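# Reseat the cabinet side panel's lip and relatch it

## Task

The side panel of the wall cabinet is latched, but its bottom lip sits outside the rail. Get that lip into the rail, then latch the panel closed again.

## Robot and tools

Robot: two seven-joint xArm7 arms, left_arm and right_arm, each with a parallel two-finger gripper. Real base positions in the scene frame: left_arm at (-0.058, +0.289, 0) m, right_arm at (-0.019, -0.321, 0) m, each turned very slightly about z. A two-camera stand sits behind the arms. Loose objects may occasionally get a brief push from outside.

Frames: the scene frame has its origin at table-top height, halfway between the two nominal bases; +x points out over the table, +z up, and left_arm is on the +y side (image left and right do not follow these names). Reported end_effector_position (m), end_effector_quat_wxyz and velocities (m/s, rad/s) are in the scene frame and may be off by a few cm, more at long reach. Commanded offsets, however, are expressed along each arm's own Hand target axes. On a gripper, +z is the direction the fingers point and the fingers close along y. The reported position is the pinch point between closed pads, roughly 2 cm behind the fingertips; the tips reach about 10 mm further along +z while closing, mostly while still wide open.

Row layout (shared by execute_actions and move): one list of 14 numbers covering both arms, each in [-1, 1]: dx, dy, dz, rx, ry, rz, opening for left_arm, followed by the same seven for right_arm. The first six per arm are an offset, not a pose: a displacement from that arm's Hand target as it stood when the action or move began, along that target's own axes. Scale: 1.0 equals 0.6 m for dx/dy/dz or 180 degrees for the rotation; rx, ry, rz form a single rotation vector. Sending the same offset again moves further. Opening is absolute: +1 fully open (0.084 m), -1 closed. A 0 opening is a real command (half open), so to leave a gripper alone resend its current command (see Tool commands). Six zeros on an arm re-request its current Hand target.

execute_actions(actions, cameras): actions is a list of actions; each action is a table of up to 15 rows, one per 1/30 s control step, and a short table repeats its last row to fill 15 steps. Every row counts from the action's starting Hand target, not from the row before. Images are returned only for an empty actions list or when cameras names them; an empty list also shows the scene number and the fields normally omitted.

move(target, speed, blend, opening_speed, blocking, cameras): drives each gripper in a straight line toward target, which is one 14-number row or a list of up to 15 rows, all offsets measured from the same starting Hand targets. speed: m/s, 0.002 to 1, default 0.25 (rotation capped at twice that in rad/s); one value or one per target. blend: corner rounding in m for lists, 0 means stop at each. opening_speed: rate of opening change per second on the -1..1 scale, at least 0.2. blocking=false returns after about 0.5 s while the motion continues. Paths ignore obstacles and the other arm, run together, and are cut off after 10 s. Faster moves lag and stray more and hit harder; aiming far past a contact presses harder. The result adds a move: line giving the ending (done, off_target, moving, held, fault) and limits (paced = pose clipped, held = steps withheld). done means at rest within 3 mm and 2 degrees; it says nothing about contact.

wait(seconds 0 to 10) lets time pass with commands held. stop brakes a running move. zoom_image(camera, region [x0, y0, x1, y1] in pixels, at most 504 by 504) enlarges part of the newest image of cam_high, cam_low, cam_left_wrist or cam_right_wrist. clear_fault(arm) clears a reported torque fault on left_arm or right_arm. read_manual(section "licences") only returns licence text. finished_scene(scene) ends the current scene for good; call it only when the panel is seated and latched and will stay that way without the robot.

Controller behaviour: each step the commanded pose is clipped to within 70 mm and 16 degrees of the measured gripper pose, then solved by damped IK (position favoured). Hand target in the result is the last commanded pose after clipping, and the gripper often rests short of it; send the shortfall as a new offset. A blocked arm keeps pushing, so to release a push command the target back past the gripper. Large wrist rotations may swing the elbow. A clearance check withholds commands that bring the arms too close, but contact between arms is still possible and even a moderate press between them can fail the task.

Gripping: grip_measured is the measured opening on the command scale. To hold something, command an opening clearly below it; lower squeezes harder (about 24 N per pad max).

Faults and heat: if contact torque reaches a joint's limit (N m: waist 42.7, shoulder 42.9, upper arm roll 27.3, elbow 27.3, forearm roll 27.3, wrist pitch 14.7, wrist roll 15.3) or a motor sits at its torque limit for 1 s or is overloaded too long, the arm stops until clear_fault. Joint torque readings include gravity, offsets and noise. Holding loads, stretching out or pushing at unreachable poses heats motors: MOTOR HOT appears at 65 °C, and at 80 °C the arm brakes for 30 to 60 s or more.

Cameras: cam_high, cam_low, cam_left_wrist, cam_right_wrist, each 672x504; wrist images may lag while moving. Calibration is given with small errors.

Avoid: dropping or releasing moving parts, slamming the panel or cabinet, striking fixed or heavy things, very hard pushes, contact between arms, and anything leaving the table. Move smoothly and with modest effort.

Each tool is called after ">>>" by a JSON object that holds its "method" and its "body".

## Session

>>> {"method": "execute_actions", "body": {"actions": []}}

Scene clock: 0.00 s.
left_arm: end_effector_position=(+0.0759, +0.1416, +0.2760) grip_measured=+1.00 end_effector_quat_wxyz=(-0.267, +0.184, +0.882, -0.343) | right_arm: end_effector_position=(+0.3679, -0.2963, +0.3496) grip_measured=+1.00 end_effector_quat_wxyz=(-0.326, -0.326, +0.883, -0.085)
Joint positions: left_arm=[-1.46 -1.529 1.036 0.518 0.199 1.564 2.402 0.084] | right_arm=[-0.018 0.26 0.378 1.738 -0.324 2.149 2.677 0.084]
Joint velocities: within noise
Joint torques (N m): no reading
Motor temperatures (°C): left_arm=[29 39 35 32 28 39 37] | right_arm=[32 37 35 38 34 34 33]
Hand target: left_arm +0.0759, +0.1416, +0.2760; -0.267, +0.184, +0.882, -0.343 | right_arm +0.3679, -0.2963, +0.3496; -0.326, -0.326, +0.883, -0.085
Tool commands: left_gripper/opening=+1.0 right_gripper/opening=+1.0

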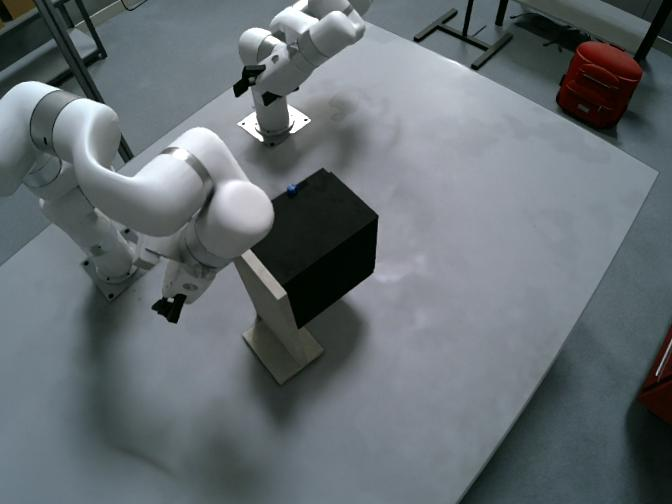

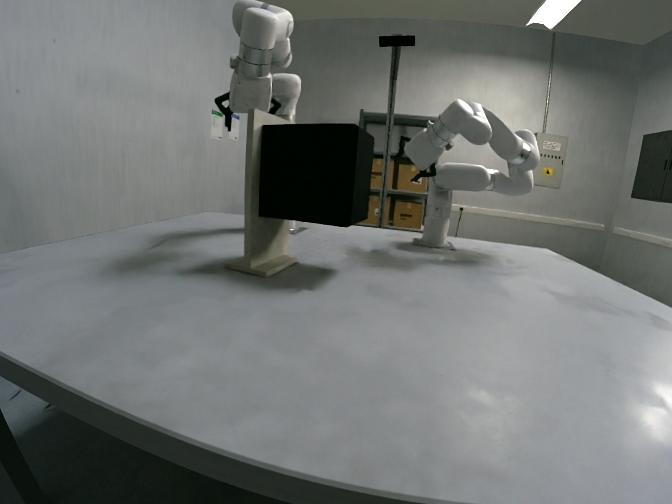

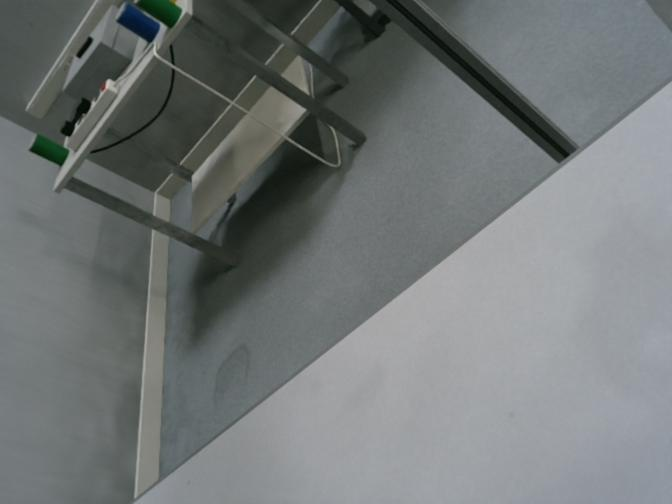

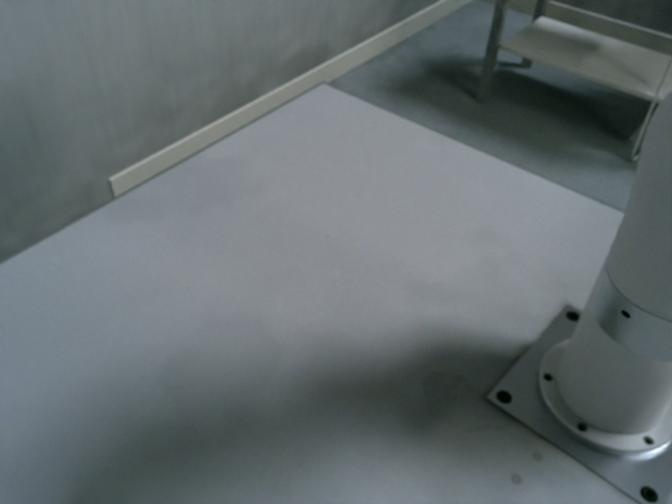

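>>> {"method": "zoom_image", "body": {"camera": "cam_high", "region": [220, 140, 400, 390]}}

>>> {"method": "zoom_image", "body": {"camera": "cam_low", "region": [210, 90, 400, 290]}}

Scaled by 2.016 from the camera's 672x504 image, which has a finer 960x720 frame.

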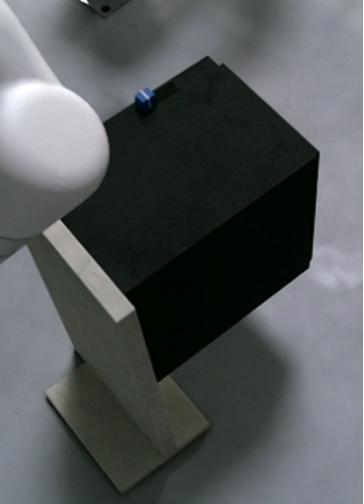

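Scaled by 2.520 from the camera's 672x504 image, which has a finer 960x720 frame.

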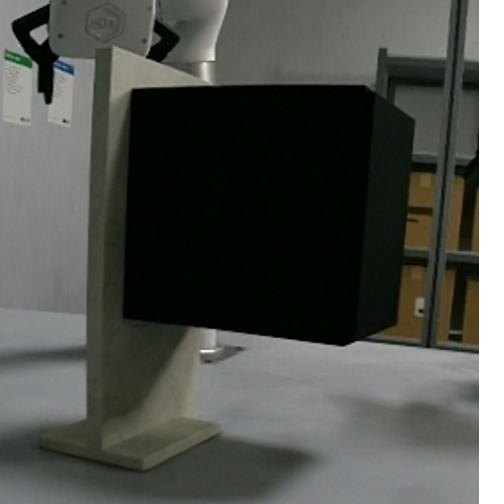

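>>> {"method": "move", "body": {"target": [0,0,0,0,0,0,1,0.0645,0.437,-0.063,0.033,-0.4545,0.2375,1], "speed": 0.4, "cameras": ["cam_right_wrist","cam_high"]}}

Scene clock: 36.47 s.
left_arm: end_effector_position=(+0.0759, +0.1416, +0.2760) grip_measured=+1.00 end_effector_quat_wxyz=(-0.267, +0.184, +0.882, -0.343) | right_arm: end_effector_position=(+0.1999, -0.1001, +0.4198) grip_measured=+1.00 end_effector_quat_wxyz=(+0.382, +0.000, +0.924, +0.000)
Joint positions: left_arm=[-1.46 -1.529 1.036 0.518 0.199 1.564 2.402 0.084] | right_arm=[0.066 -1.305 0.612 0.693 0.308 1.156 3.569 0.084]
Joint torques (N m): left_arm=[0.33 7.91 -12.03 4.71 -1.93 -1.07 0.08] | right_arm=[-2.27 7.57 -7.17 8.76 0.65 -2.34 0.12]
Hand target: left_arm +0.0759, +0.1416, +0.2760; -0.267, +0.184, +0.882, -0.343 | right_arm +0.1999, -0.1001, +0.4198; +0.382, +0.000, +0.924, +0.000
Off the commanded pose: left_arm 0.000 m, 0 deg | right_arm 0.000 m, 0 deg.
move: done
camera_calibration:
cam_right_wrist: T_world_to_cam=[[0.0362327, 0.999179, -0.0180983, 0.138662], [0.793832, -0.0177757, 0.607878, -0.328595], [0.607057, -0.0363921, -0.793824, 0.331619], [0, 0, 0, 1]] pos_world=[0.0545129, -0.13232, 0.465502]
Images, in order (width x height): cam_high 672x504, cam_right_wrist 672x504.

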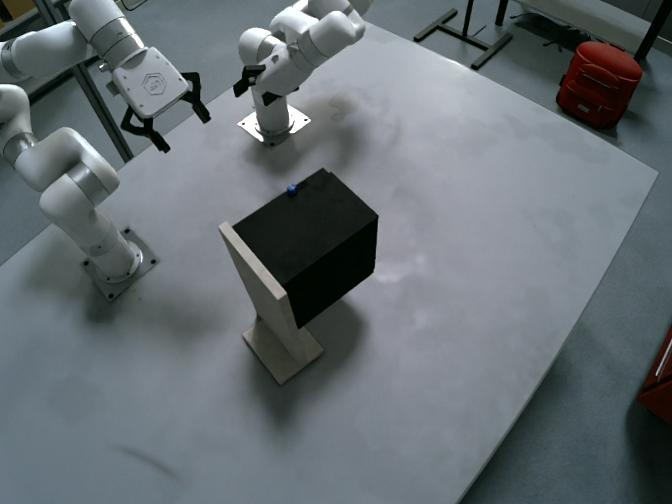

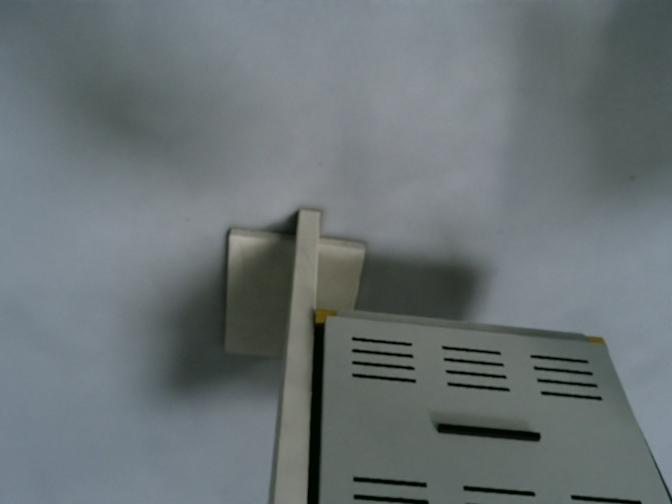

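>>> {"method": "move", "body": {"target": [0,0,0,0,0,0,1,0,0.05,-0.07,0,-0.15,0,1], "speed": 0.4, "cameras": ["cam_right_wrist"]}}

>>> {"method": "zoom_image", "body": {"camera": "cam_right_wrist", "region": [200, 0, 672, 504]}}

Scene clock: 43.53 s.
left_arm: end_effector_position=(+0.0759, +0.1416, +0.2760) grip_measured=+1.00 end_effector_quat_wxyz=(-0.267, +0.184, +0.882, -0.343) | right_arm: end_effector_position=(+0.1703, -0.0701, +0.4496) grip_measured=+1.00 end_effector_quat_wxyz=(+0.587, +0.000, +0.809, +0.000)
Joint positions: left_arm=[-1.46 -1.529 1.036 0.518 0.199 1.564 2.402 0.084] | right_arm=[0.112 -1.657 0.809 0.543 0.317 0.894 3.714 0.084]
Joint torques (N m): left_arm=[0.05 8.49 -11.91 4.82 -1.72 -1.22 0.1] | right_arm=[1.98 11.4 -8.68 5.28 0.74 -2.13 0.19]
Hand target: left_arm +0.0759, +0.1416, +0.2760; -0.267, +0.184, +0.882, -0.343 | right_arm +0.1702, -0.0700, +0.4496; +0.587, +0.000, +0.809, +0.000
Off the commanded pose: left_arm 0.000 m, 0 deg | right_arm 0.000 m, 0 deg.
move: done
camera_calibration:
cam_right_wrist: T_world_to_cam=[[0.0405918, 0.999176, 0.0000560454, 0.101303], [0.431311, -0.0175727, 0.902032, -0.393066], [0.90129, -0.0365909, -0.431668, 0.161404], [0, 0, 0, 1]] pos_world=[0.0199502, -0.102221, 0.424226]
Images, in order (width x height): cam_right_wrist 672x504.

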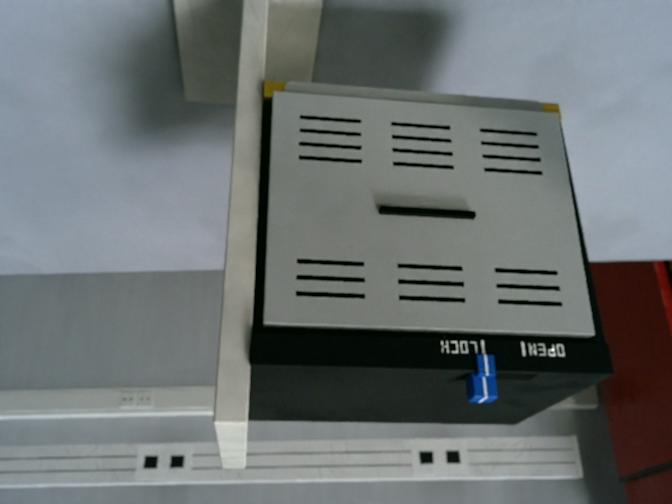

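Scaled by 1.000.

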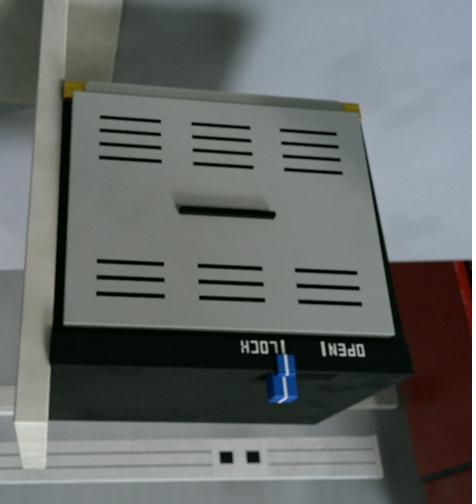

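>>> {"method": "move", "body": {"target": [0,0,0,0,0,0,1,0.29,0.042,0.287,0.112,-0.044,-0.488,1], "speed": 0.4, "cameras": ["cam_right_wrist"]}}

>>> {"method": "move", "body": {"target": [-0.474,-0.299,-0.31,-0.238,-0.1604,-0.0813,1,0,0,0,0,0,0,1], "speed": 0.4, "cameras": ["all"]}}

Scene clock: 86.30 s.
left_arm: end_effector_position=(+0.0759, +0.1416, +0.2760) grip_measured=+1.00 end_effector_quat_wxyz=(-0.267, +0.184, +0.882, -0.343) | right_arm: end_effector_position=(+0.2799, -0.0449, +0.2307) grip_measured=+1.00 end_effector_quat_wxyz=(+0.464, -0.465, +0.534, -0.533)
Joint positions: left_arm=[-1.46 -1.529 1.036 0.518 0.199 1.564 2.402 0.084] | right_arm=[-0.101 -1.554 1.673 0.345 -0.05 0.332 3.29 0.084]
Joint torques (N m): left_arm=[0.22 7.99 -11.87 5.11 -1.81 -1.16 0.03] | right_arm=[-2.55 8.49 -11.33 -0.53 0.1 -0.28 -0.42]
Hand target: left_arm +0.0759, +0.1416, +0.2760; -0.267, +0.184, +0.882, -0.343 | right_arm +0.2800, -0.0449, +0.2307; +0.464, -0.465, +0.534, -0.533
Off the commanded pose: left_arm 0.000 m, 0 deg | right_arm 0.000 m, 0 deg.
move: done
camera_calibration:
cam_right_wrist: T_world_to_cam=[[0.0373111, 0.00671284, -0.999281, 0.258681], [0.265467, 0.963981, 0.0163877, 0.0523687], [0.963398, -0.265887, 0.0341852, -0.166185], [0, 0, 0, 1]] pos_world=[0.136549, -0.0964055, 0.263318]
Images, in order (width x height): cam_right_wrist 672x504.

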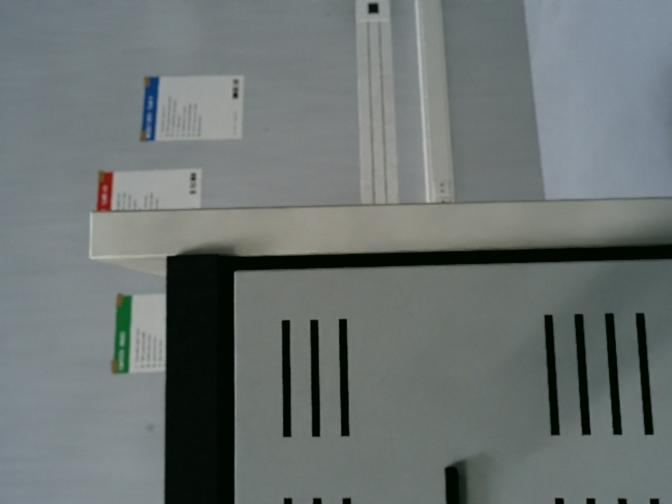

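Scene clock: 88.87 s.
left_arm: end_effector_position=(+0.3860, -0.0336, +0.4203) grip_measured=+1.00 end_effector_quat_wxyz=(+0.001, +0.069, +0.998, +0.000) | right_arm: end_effector_position=(+0.2800, -0.0449, +0.2307) grip_measured=+1.00 end_effector_quat_wxyz=(+0.464, -0.465, +0.534, -0.533)
Joint positions: left_arm=[-3.082 -0.598 1.92 2.196 0.595 1.903 2.356 0.084] | right_arm=[-0.101 -1.554 1.673 0.345 -0.05 0.331 3.29 0.084]
Joint torques (N m): left_arm=[-2.12 18.46 -7.31 8.31 1.46 -0.83 0.62] | right_arm=[-2.34 8.72 -11.54 -0.57 1.31 -0.36 -0.1]
Hand target: left_arm +0.3860, -0.0336, +0.4203; +0.000, +0.069, +0.998, +0.000 | right_arm +0.2800, -0.0449, +0.2307; +0.464, -0.465, +0.534, -0.533
Off the commanded pose: left_arm 0.000 m, 0 deg | right_arm 0.000 m, 0 deg.
move: done
camera_calibration:
cam_left_wrist: T_world_to_cam=[[0.165659, 0.985477, -0.037313, 0.0263172], [0.980111, -0.168713, -0.104493, -0.253774], [-0.109271, -0.0192607, -0.993825, 0.582856], [0, 0, 0, 1]] pos_world=[0.308056, -0.0575239, 0.553721]
cam_right_wrist: T_world_to_cam=[[0.0373791, 0.00658918, -0.999279, 0.25866], [0.265375, 0.964008, 0.0162832, 0.0524113], [0.96342, -0.265792, 0.0342851, -0.166206], [0, 0, 0, 1]] pos_world=[0.136549, -0.0964054, 0.263318]

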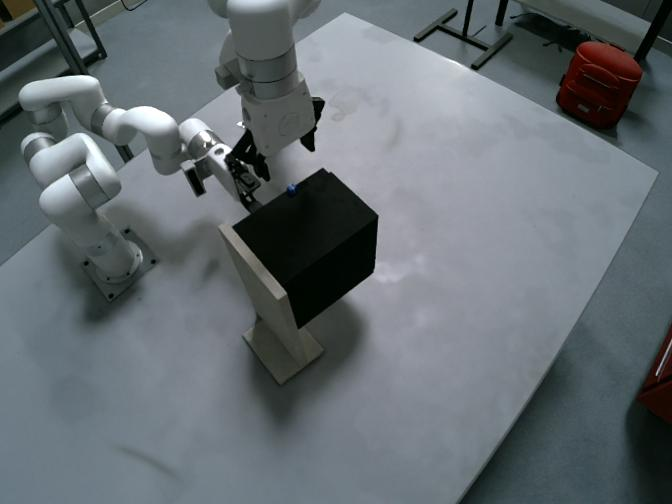

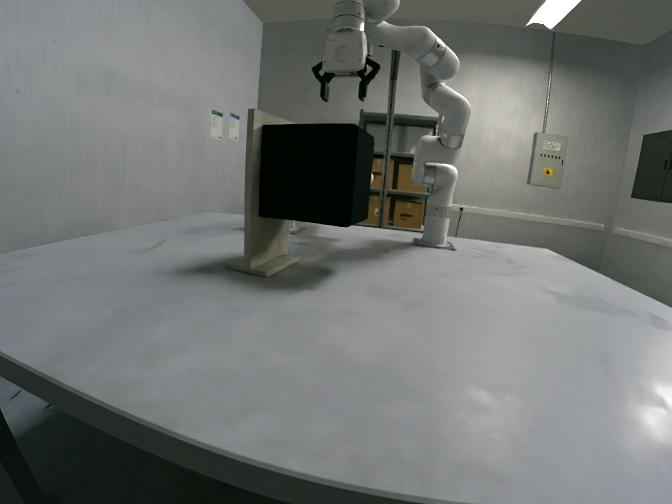

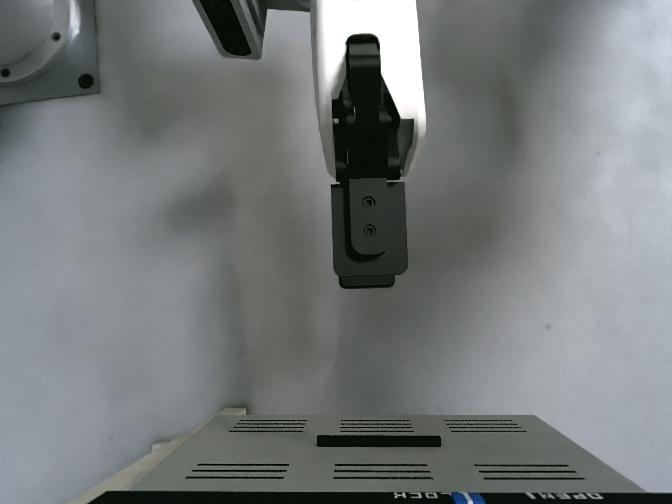

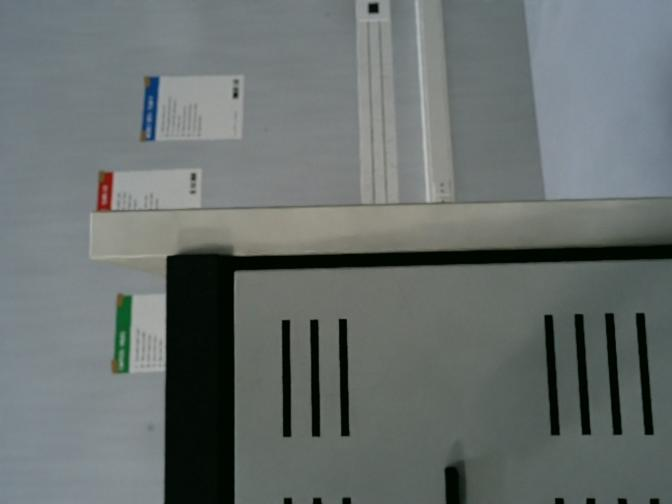

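>>> {"method": "move", "body": {"target": [[0.01,-0.002,0.04,0,0,0,-0.2,0.0067,-0.001,0.125,0,0,0,0.3],[0.01,-0.002,0.1139,0,0,0,-0.2,0.0067,-0.001,0.125,0,0,0,-0.9]], "speed": 0.15, "opening_speed": 1.5, "cameras": ["all"]}}

Scene clock: 108.57 s.
left_arm: end_effector_position=(+0.3799, -0.0340, +0.3963) grip_measured=-0.21 end_effector_quat_wxyz=(+0.000, +0.069, +0.998, +0.000) | right_arm: end_effector_position=(+0.3365, -0.0404, +0.2312) grip_measured=+0.29 end_effector_quat_wxyz=(+0.477, -0.479, +0.521, -0.521)
Joint positions: left_arm=[-2.954 -0.56 1.867 2.012 0.548 1.793 2.332 0.035] | right_arm=[-0.361 -1.598 1.666 0.372 -0.054 0.044 3.293 0.056]
Joint torques (N m): left_arm=[2.77 19.11 -9.16 8.1 -1.57 -1.76 -0.59] | right_arm=[1.92 9.38 -12.7 -0.85 2.89 -0.2 0.13]
Hand target: left_arm +0.3799, -0.0340, +0.3963; +0.000, +0.069, +0.998, +0.000 (not the last commanded pose) | right_arm +0.3365, -0.0404, +0.2312; +0.477, -0.479, +0.521, -0.521 (not the last commanded pose)
Tool commands: left_gripper/opening=-0.2 right_gripper/opening=+0.3
Off the commanded pose: left_arm 0.044 m, 0 deg | right_arm 0.025 m, 3 deg.
TORQUE FAULT: the external load on joint 1 (waist) of the right arm reached its load limit, and that arm stopped. The contact can be on any part of that arm beyond that joint, not only on its tool. A torque fault puts only its own arm into a fault stop. That arm's remaining commands of this call were not run. The hold on joint 1 (waist) of that arm was moved back by the arm itself, up to 3 degrees, as the stop began. That arm is still stopped at the end of this call. While its stop runs, that arm, its gripper or tool too, takes no new command.
CLEAR FAULT: the right arm stays stopped (state 4) until you call clear_fault(arm="right_arm").
End effector pose when the fault began: right_arm: position (+0.3505, -0.0591, +0.2312), quat_wxyz (+0.464, -0.465, +0.533, -0.533)
Joint positions when the fault began: right_arm=[-0.413 -1.599 1.666 0.372 -0.054 0.043 3.293 0.057]
move: fault (right_arm), off_target (left_arm); path passed 1 of 2 targets; target 2's new opening was not sent
camera_calibration:
cam_left_wrist: T_world_to_cam=[[0.165665, 0.985479, -0.0372312, 0.0267811], [0.980099, -0.168713, -0.104607, -0.250306], [-0.109369, -0.0191605, -0.993816, 0.558361], [0, 0, 0, 1]] pos_world=[0.301956, -0.0579236, 0.529721]
cam_right_wrist: T_world_to_cam=[[0.0364301, 0.00742012, -0.999309, 0.25733], [0.215021, 0.976493, 0.0150894, 0.0507873], [0.97593, -0.215422, 0.0339783, -0.221673], [0, 0, 0, 1]] pos_world=[0.196043, -0.0992562, 0.263917]

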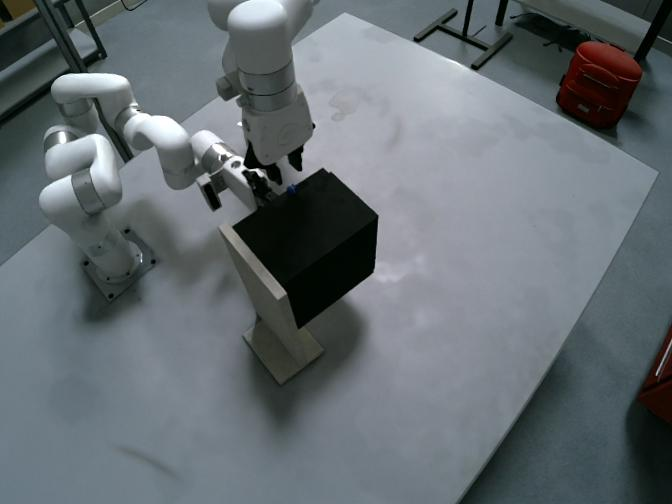

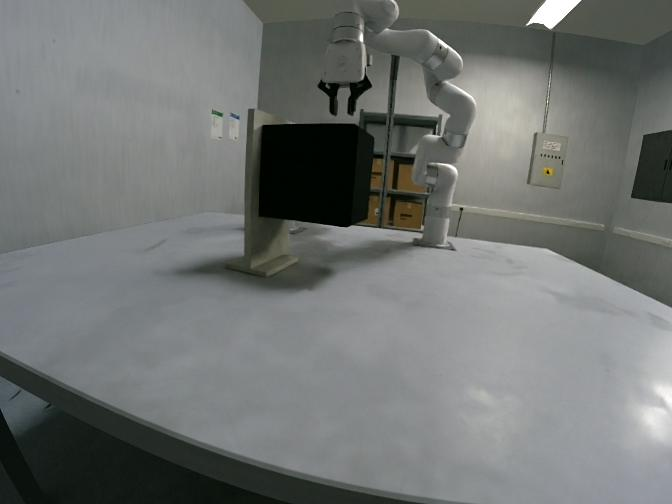

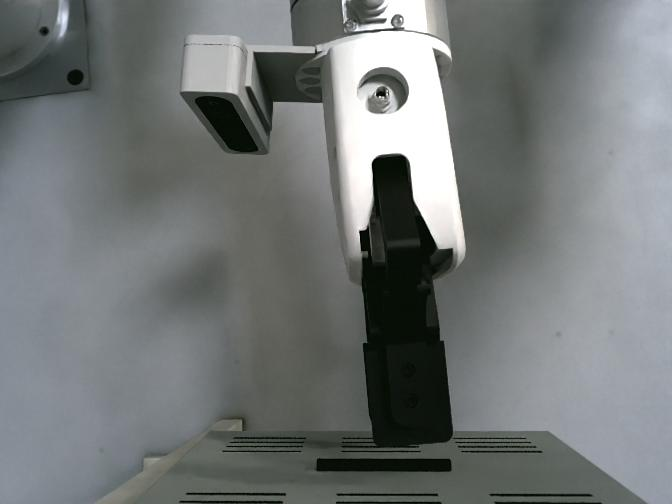

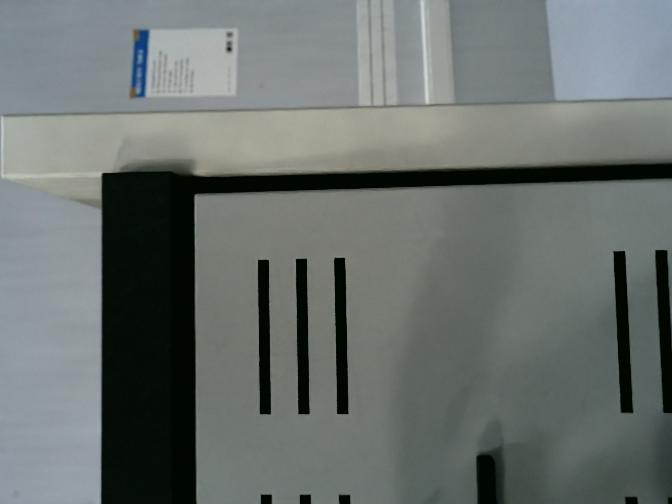

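>>> {"method": "zoom_image", "body": {"camera": "cam_left_wrist", "region": [200, 404, 500, 504]}}

>>> {"method": "clear_fault", "body": {"arm": "right_arm"}}

Scaled by 1.680 from the camera's 672x504 image, which has a finer 960x720 frame.

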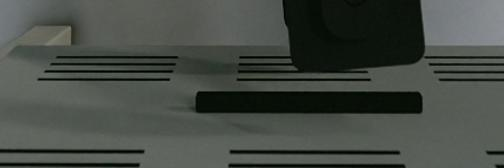

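Scene clock: 115.57 s.
left_arm: end_effector_position=(+0.3799, -0.0340, +0.3963) grip_measured=-0.21 end_effector_quat_wxyz=(+0.000, +0.069, +0.998, +0.000) | right_arm: end_effector_position=(+0.3365, -0.0404, +0.2312) grip_measured=+0.29 end_effector_quat_wxyz=(+0.477, -0.479, +0.521, -0.521)
Joint positions: left_arm=[-2.954 -0.56 1.867 2.012 0.548 1.793 2.332 0.035] | right_arm=[-0.361 -1.598 1.666 0.372 -0.054 0.044 3.293 0.056]
Joint torques (N m): left_arm=[2.28 19.53 -9.2 8.06 -1.34 -1.76 -0.37] | right_arm=[1.87 9.29 -12.77 -0.76 2.9 -0.3 0.02]
Hand target: left_arm +0.3799, -0.0340, +0.3963; +0.000, +0.069, +0.998, +0.000 (not the last commanded pose) | right_arm +0.3365, -0.0404, +0.2312; +0.477, -0.479, +0.521, -0.521 (not the last commanded pose)
Tool commands: left_gripper/opening=-0.2 right_gripper/opening=+0.3
Off the commanded pose: left_arm 0.044 m, 0 deg | right_arm 0.026 m, 3 deg.
TORQUE FAULT, CONTINUED: the right arm's stop, for the torque fault of joint 1 (waist) that an earlier result reported, is over. The call counts as one of the actions that you can send in this scene. The hold on joint 1 (waist) of that arm was moved back by the arm itself, up to 3 degrees, as the stop began. That arm's target is now where it stood when the stop ended, not its last command. That arm's gripper keeps its grip as last carried out, and that arm accepts commands again: back off and push less far.
CLEAR FAULT: your call cleared the right arm's torque fault. If a joint's load stays at its limit, that arm stops again at once.

>>> {"method": "move", "body": {"target": [0,0,0,0,0,0,-0.2,0.0247,0,0.0163,0,0.0167,0,-0.3], "speed": 0.05, "cameras": ["cam_left_wrist"]}}

>>> {"method": "zoom_image", "body": {"camera": "cam_left_wrist", "region": [200, 404, 500, 504]}}

Scene clock: 127.80 s.
left_arm: end_effector_position=(+0.3799, -0.0340, +0.3963) grip_measured=-0.21 end_effector_quat_wxyz=(+0.000, +0.069, +0.998, +0.000) | right_arm: end_effector_position=(+0.3449, -0.0560, +0.2312) grip_measured=-0.32 end_effector_quat_wxyz=(+0.463, -0.465, +0.533, -0.533)
Joint positions: left_arm=[-2.954 -0.56 1.867 2.012 0.548 1.793 2.332 0.035] | right_arm=[-0.389 -1.594 1.666 0.374 -0.054 0.071 3.291 0.03]
Joint torques (N m): left_arm=[2.41 19.14 -9.37 8.26 -1.43 -1.54 -0.38] | right_arm=[-2.34 12.52 -12.11 -0.83 3.15 0.66 -0.5]
Hand target: left_arm +0.3799, -0.0340, +0.3963; +0.000, +0.069, +0.998, +0.000 | right_arm +0.3449, -0.0560, +0.2312; +0.463, -0.465, +0.534, -0.533
Off the commanded pose: left_arm 0.000 m, 0 deg | right_arm 0.000 m, 0 deg.
move: done
camera_calibration:
cam_left_wrist: T_world_to_cam=[[0.165665, 0.985479, -0.0372312, 0.0267811], [0.980099, -0.168713, -0.104607, -0.250306], [-0.109369, -0.0191605, -0.993816, 0.558361], [0, 0, 0, 1]] pos_world=[0.301956, -0.0579236, 0.529721]
Images, in order (width x height): cam_left_wrist 672x504.

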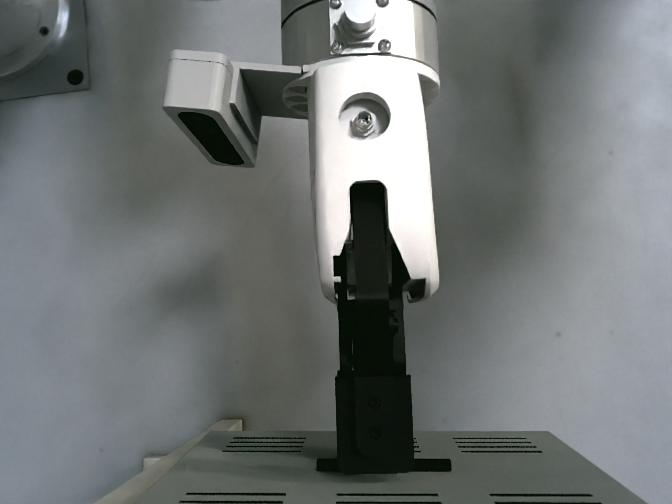

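Scaled by 1.680 from the camera's 672x504 image, which has a finer 960x720 frame.

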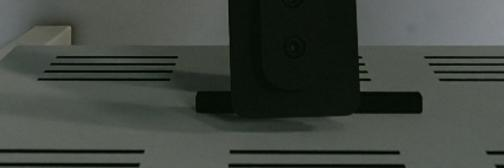

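>>> {"method": "move", "body": {"target": [0,0,0.0738,0,0,0,-0.2,0,0,0,0,0,0,-0.9], "speed": 0.08, "opening_speed": 0.6, "cameras": ["cam_high","cam_left_wrist","cam_low"]}}

>>> {"method": "zoom_image", "body": {"camera": "cam_high", "region": [230, 130, 380, 240]}}

Scene clock: 132.57 s.
left_arm: end_effector_position=(+0.3800, -0.0341, +0.3520) grip_measured=-0.21 end_effector_quat_wxyz=(+0.000, +0.069, +0.998, +0.000) | right_arm: end_effector_position=(+0.3450, -0.0560, +0.2312) grip_measured=-0.91 end_effector_quat_wxyz=(+0.463, -0.465, +0.534, -0.533)
Joint positions: left_arm=[-2.831 -0.544 1.826 1.809 0.526 1.645 2.314 0.035] | right_arm=[-0.389 -1.594 1.666 0.374 -0.054 0.071 3.291 0.004]
Joint torques (N m): left_arm=[2.69 17.88 -10.26 8.92 -1.32 -1.74 -0.35] | right_arm=[-1.9 13.84 -6.59 -0.73 1.24 0.14 -0.44]
Hand target: left_arm +0.3800, -0.0341, +0.3520; +0.000, +0.069, +0.998, +0.000 | right_arm +0.3449, -0.0560, +0.2312; +0.463, -0.465, +0.534, -0.533
Off the commanded pose: left_arm 0.000 m, 0 deg | right_arm 0.000 m, 0 deg.
move: done
camera_calibration:
cam_left_wrist: T_world_to_cam=[[0.165665, 0.985479, -0.0372312, 0.0251317], [0.980099, -0.168713, -0.104607, -0.254941], [-0.109369, -0.0191605, -0.993816, 0.514335], [0, 0, 0, 1]] pos_world=[0.301956, -0.0579236, 0.485421]
Images, in order (width x height): cam_high 672x504, cam_low 672x504, cam_left_wrist 672x504.

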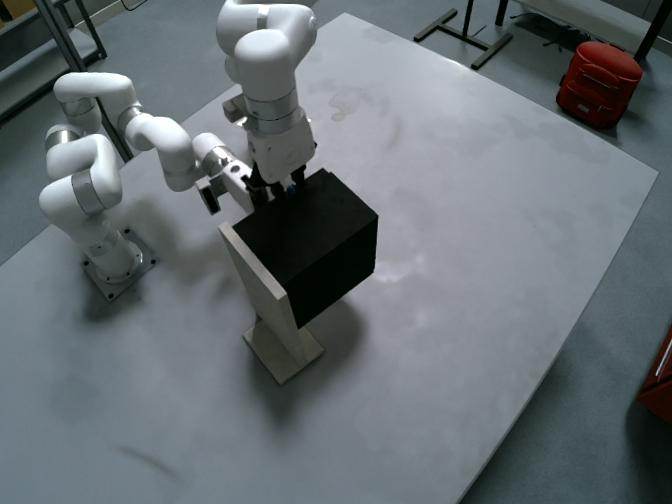

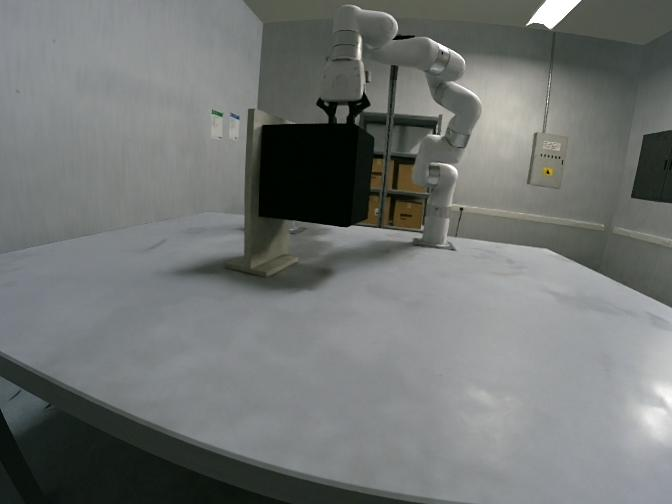

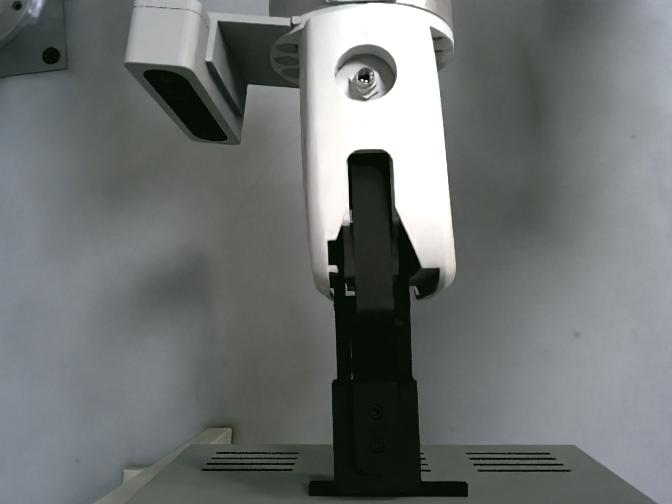

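Scaled by 3.360 from the camera's 672x504 image, which has a finer 960x720 frame.

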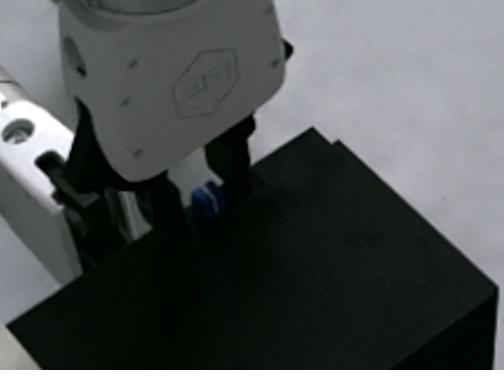

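>>> {"method": "move", "body": {"target": [0,0,0,0,0,0,-0.2,0,0,0,0,0,0,-1]}}

Scene clock: 136.30 s.
left_arm: end_effector_position=(+0.3800, -0.0341, +0.3520) grip_measured=-0.21 end_effector_quat_wxyz=(+0.000, +0.069, +0.998, +0.000) | right_arm: end_effector_position=(+0.3449, -0.0560, +0.2312) grip_measured=-0.93 end_effector_quat_wxyz=(+0.463, -0.465, +0.534, -0.533)
Joint positions: left_arm=[-2.831 -0.544 1.826 1.809 0.526 1.645 2.314 0.035] | right_arm=[-0.389 -1.594 1.666 0.374 -0.054 0.071 3.291 0.003]
Joint torques (N m): left_arm=[2.67 17.69 -10.09 8.72 -1.47 -1.66 -0.38] | right_arm=[0.89 16.3 -5.76 -0.89 0.31 -0.27 -0.43]
Hand target: left_arm +0.3800, -0.0341, +0.3520; +0.000, +0.069, +0.998, +0.000 | right_arm +0.3449, -0.0560, +0.2312; +0.463, -0.465, +0.534, -0.533
Off the commanded pose: left_arm 0.000 m, 0 deg | right_arm 0.000 m, 0 deg.
move: done

>>> {"method": "move", "body": {"target": [0,0.05,0,0,0,0,-0.2,0,0,0,0,0,0,-1], "speed": 0.06, "cameras": ["cam_high","cam_low"]}}

>>> {"method": "zoom_image", "body": {"camera": "cam_high", "region": [230, 130, 380, 240]}}

Scene clock: 145.87 s.
left_arm: end_effector_position=(+0.3841, -0.0043, +0.3520) grip_measured=-0.21 end_effector_quat_wxyz=(+0.000, +0.069, +0.998, +0.000) | right_arm: end_effector_position=(+0.3449, -0.0560, +0.2312) grip_measured=-0.93 end_effector_quat_wxyz=(+0.463, -0.465, +0.533, -0.533)
Joint positions: left_arm=[-2.692 -0.502 1.773 1.735 0.492 1.618 2.369 0.035] | right_arm=[-0.389 -1.594 1.666 0.374 -0.054 0.071 3.291 0.003]
Joint torques (N m): left_arm=[7.26 17.7 -8.82 9.19 -1.12 1.71 0.77] | right_arm=[-9.36 16.22 -3.04 -7.79 1.58 2.97 0.2]
Hand target: left_arm +0.3841, -0.0043, +0.3520; +0.000, +0.069, +0.998, +0.000 | right_arm +0.3449, -0.0560, +0.2312; +0.463, -0.465, +0.534, -0.533
Off the commanded pose: left_arm 0.000 m, 0 deg | right_arm 0.000 m, 0 deg.
move: done
Images, in order (width x height): cam_high 672x504, cam_low 672x504.

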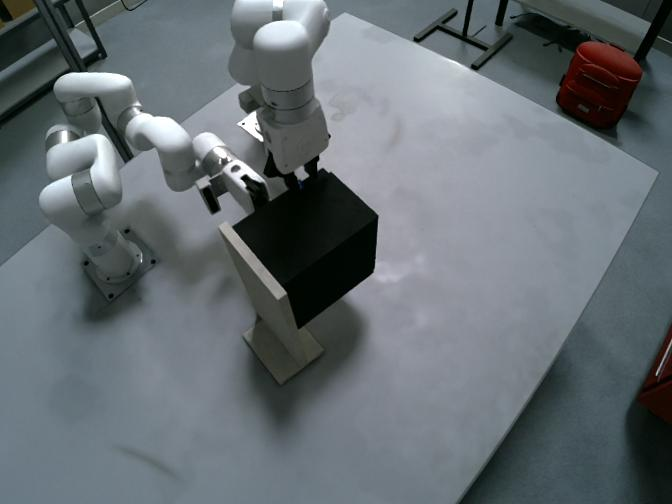

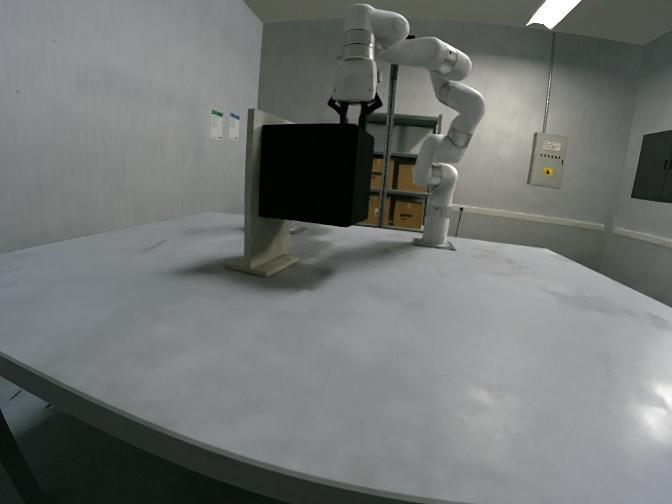

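Scaled by 3.360 from the camera's 672x504 image, which has a finer 960x720 frame.

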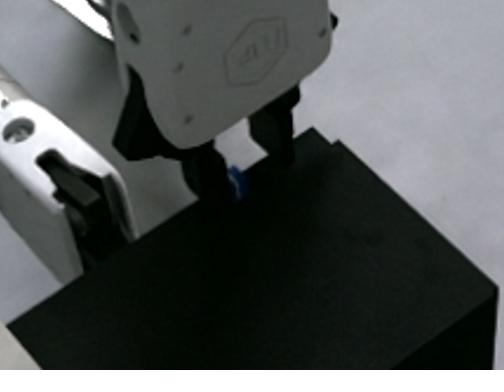

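>>> {"method": "move", "body": {"target": [0,0.0075,0,0,0,0,-0.2,0,0,0,0,0,0,-1], "speed": 0.03, "cameras": ["cam_high"]}}

>>> {"method": "zoom_image", "body": {"camera": "cam_high", "region": [230, 130, 380, 240]}}

Scene clock: 151.20 s.
left_arm: end_effector_position=(+0.3847, +0.0001, +0.3520) grip_measured=-0.21 end_effector_quat_wxyz=(+0.000, +0.069, +0.998, +0.000) | right_arm: end_effector_position=(+0.3450, -0.0561, +0.2312) grip_measured=-0.93 end_effector_quat_wxyz=(+0.463, -0.465, +0.534, -0.533)
Joint positions: left_arm=[-2.671 -0.497 1.765 1.725 0.487 1.614 2.377 0.035] | right_arm=[-0.389 -1.594 1.666 0.374 -0.054 0.071 3.291 0.003]
Joint torques (N m): left_arm=[3.37 15.59 -8.99 9 -0.93 -0.96 0.51] | right_arm=[1.6 8.29 -15.08 -0.91 2.56 -0.21 -0.14]
Hand target: left_arm +0.3847, +0.0001, +0.3520; +0.000, +0.069, +0.998, +0.000 | right_arm +0.3449, -0.0560, +0.2312; +0.463, -0.465, +0.534, -0.533
Off the commanded pose: left_arm 0.000 m, 0 deg | right_arm 0.000 m, 0 deg.
move: done
Images, in order (width x height): cam_high 672x504.

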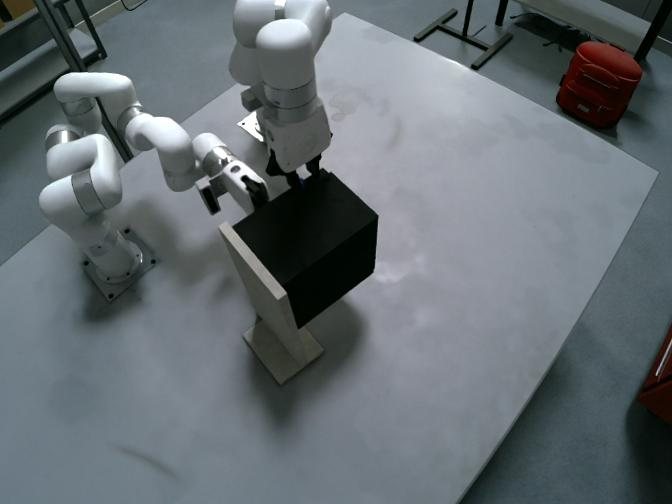

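Scaled by 3.360 from the camera's 672x504 image, which has a finer 960x720 frame.

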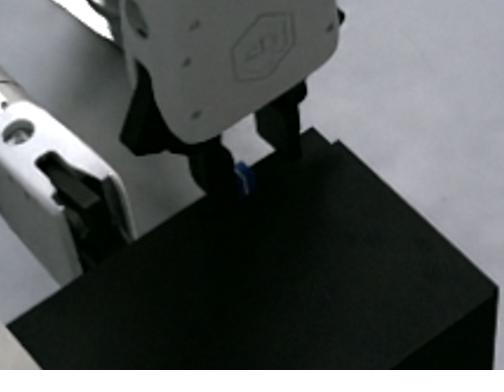

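>>> {"method": "move", "body": {"target": [0,-0.006,-0.06,0,0,0,-0.2,0,0,0,0,0,0,-1], "speed": 0.15}}

>>> {"method": "move", "body": {"target": [0,0,-0.06,0,0,0,-0.2,0,0,-0.04,0,0,0,-1], "speed": 0.06, "cameras": ["cam_left_wrist","cam_right_wrist","cam_high"]}}

Scene clock: 157.23 s.
left_arm: end_effector_position=(+0.3842, -0.0034, +0.3880) grip_measured=-0.21 end_effector_quat_wxyz=(+0.000, +0.069, +0.998, +0.000) | right_arm: end_effector_position=(+0.3449, -0.0560, +0.2312) grip_measured=-0.93 end_effector_quat_wxyz=(+0.463, -0.465, +0.534, -0.533)
Joint positions: left_arm=[-2.777 -0.509 1.802 1.883 0.502 1.732 2.381 0.035] | right_arm=[-0.389 -1.594 1.666 0.374 -0.054 0.071 3.291 0.003]
Joint torques (N m): left_arm=[-1.69 14.17 -8.08 9.38 1.48 -1.02 0.26] | right_arm=[1.98 10.25 -14.07 -0.92 1.67 -0.26 -0.31]
Hand target: left_arm +0.3842, -0.0034, +0.3880; +0.000, +0.069, +0.998, +0.000 | right_arm +0.3449, -0.0560, +0.2312; +0.463, -0.465, +0.534, -0.533
Off the commanded pose: left_arm 0.000 m, 0 deg | right_arm 0.000 m, 0 deg.
move: done

Scene clock: 158.40 s.
left_arm: end_effector_position=(+0.3842, -0.0034, +0.4240) grip_measured=-0.21 end_effector_quat_wxyz=(+0.000, +0.069, +0.998, +0.000) | right_arm: end_effector_position=(+0.3212, -0.0527, +0.2312) grip_measured=-0.93 end_effector_quat_wxyz=(+0.463, -0.465, +0.534, -0.533)
Joint positions: left_arm=[-2.911 -0.534 1.853 2.076 0.537 1.866 2.392 0.035] | right_arm=[-0.28 -1.579 1.669 0.354 -0.054 0.161 3.29 0.003]
Joint torques (N m): left_arm=[-2.5 16.09 -7.35 8.91 1.38 -0.98 0.63] | right_arm=[1.97 11.02 -13.1 -1.92 3.1 0.84 -0.47]
Hand target: left_arm +0.3842, -0.0034, +0.4240; +0.000, +0.069, +0.998, +0.000 | right_arm +0.3212, -0.0527, +0.2312; +0.463, -0.465, +0.534, -0.533
Off the commanded pose: left_arm 0.000 m, 0 deg | right_arm 0.000 m, 0 deg.
move: done
camera_calibration:
cam_left_wrist: T_world_to_cam=[[0.165668, 0.985479, -0.0372148, -0.00314758], [0.980109, -0.168712, -0.10451, -0.246403], [-0.109271, -0.0191607, -0.993827, 0.586913], [0, 0, 0, 1]] pos_world=[0.306156, -0.0272236, 0.557421]
cam_right_wrist: T_world_to_cam=[[0.0368368, 0.00537755, -0.999307, 0.257746], [0.265807, 0.96391, 0.0149854, 0.0490503], [0.963322, -0.266175, 0.034078, -0.207907], [0, 0, 0, 1]] pos_world=[0.177749, -0.104006, 0.263917]
Images, in order (width x height): cam_high 672x504, cam_left_wrist 672x504, cam_right_wrist 672x504.

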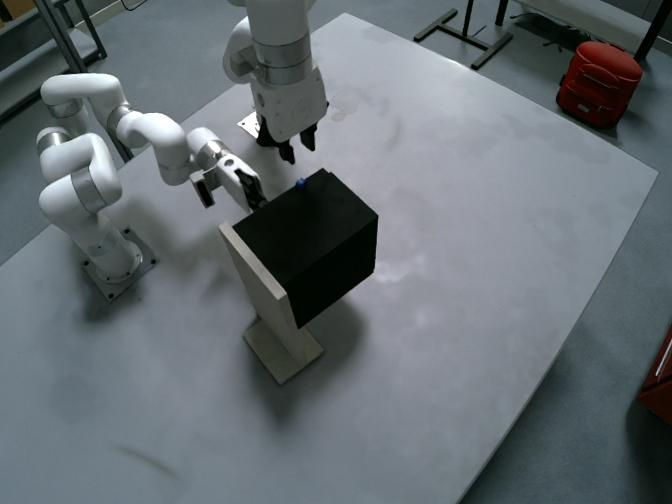

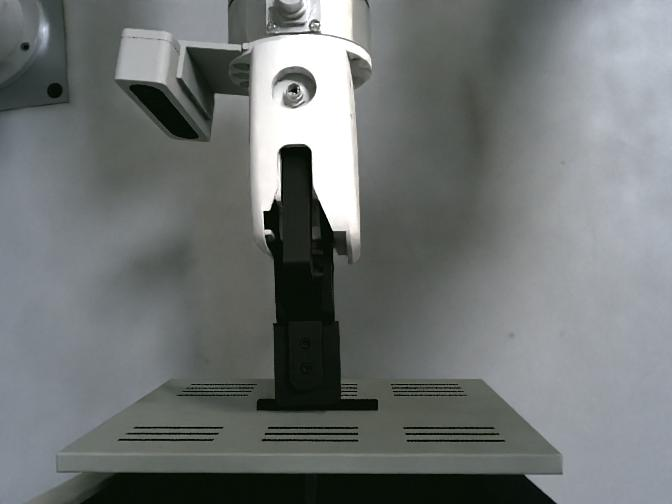

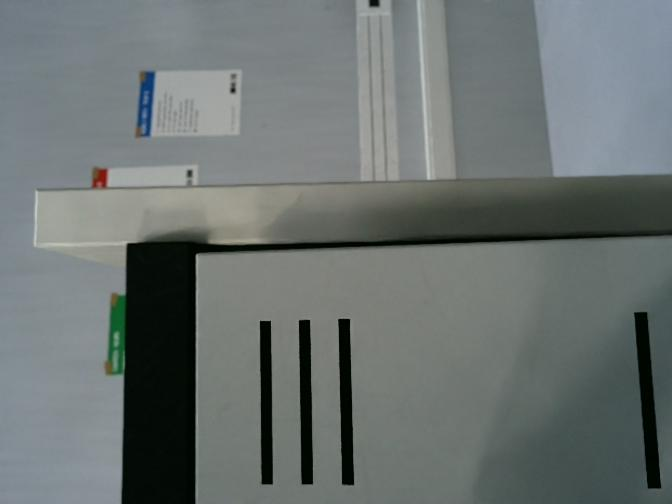

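>>> {"method": "move", "body": {"target": [0,0,0,0,0,0,-0.2,0,0,-0.15,0,0,0,-1], "speed": 0.12, "cameras": ["cam_left_wrist","cam_right_wrist","cam_high"]}}

>>> {"method": "zoom_image", "body": {"camera": "cam_left_wrist", "region": [50, 300, 672, 504]}}

Scene clock: 166.47 s.
left_arm: end_effector_position=(+0.3842, -0.0034, +0.4240) grip_measured=-0.21 end_effector_quat_wxyz=(+0.000, +0.069, +0.998, +0.000) | right_arm: end_effector_position=(+0.2321, -0.0403, +0.2314) grip_measured=-0.93 end_effector_quat_wxyz=(+0.463, -0.465, +0.534, -0.533)
Joint positions: left_arm=[-2.911 -0.535 1.853 2.076 0.537 1.866 2.392 0.035] | right_arm=[0.092 -1.527 1.67 0.35 -0.045 0.532 3.284 0.003]
Joint torques (N m): left_arm=[-2.14 15.87 -7.33 8.72 1.46 -1.02 0.66] | right_arm=[1.38 10.2 -13.43 -0.39 1.18 0.81 -0.43]
Hand target: left_arm +0.3842, -0.0034, +0.4240; +0.000, +0.069, +0.998, +0.000 | right_arm +0.2320, -0.0403, +0.2314; +0.463, -0.465, +0.534, -0.533
Off the commanded pose: left_arm 0.000 m, 0 deg | right_arm 0.000 m, 0 deg.
move: done
camera_calibration:
cam_left_wrist: T_world_to_cam=[[0.165665, 0.985479, -0.0372312, -0.00313764], [0.980099, -0.168713, -0.104607, -0.246346], [-0.109369, -0.0191605, -0.993816, 0.586937], [0, 0, 0, 1]] pos_world=[0.306156, -0.0272236, 0.557421]
cam_right_wrist: T_world_to_cam=[[0.0368368, 0.00537755, -0.999307, 0.261161], [0.265807, 0.96391, 0.0149854, 0.0607782], [0.963322, -0.266175, 0.034078, -0.118781], [0, 0, 0, 1]] pos_world=[0.0886488, -0.0916057, 0.264117]
Images, in order (width x height): cam_high 672x504, cam_left_wrist 672x504, cam_right_wrist 672x504.

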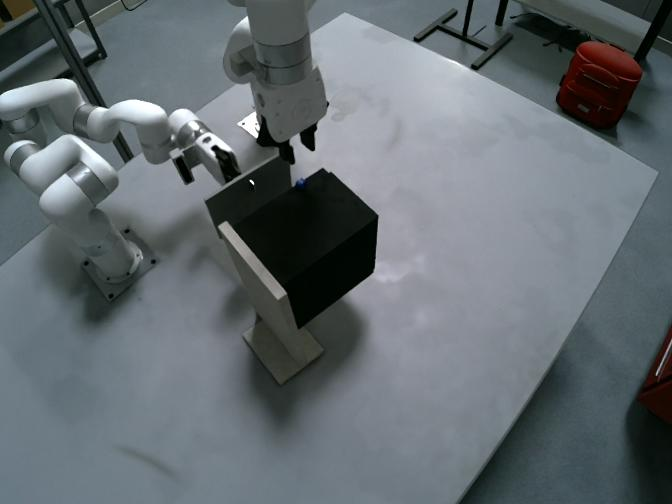

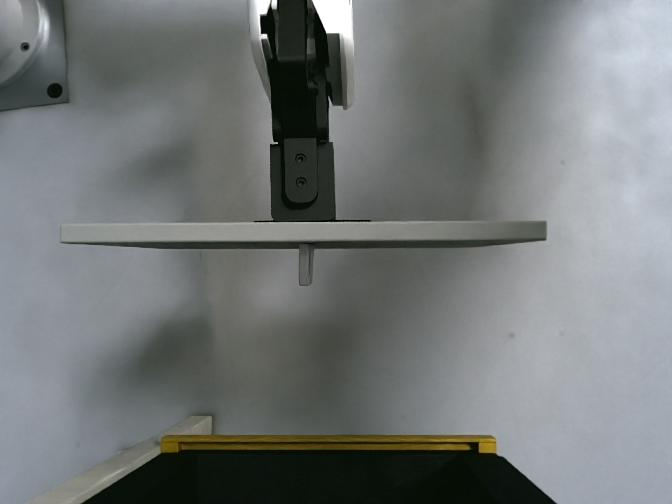

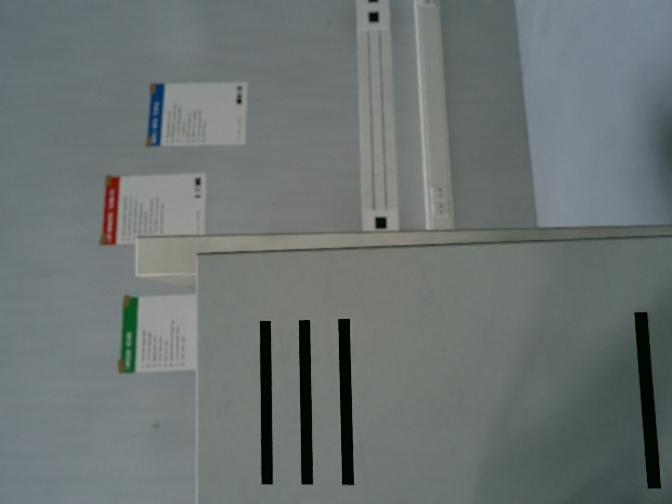

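Region (50, 300, 672, 504) is 622x204 pixels. A region can be at most 504 by 504 pixels.


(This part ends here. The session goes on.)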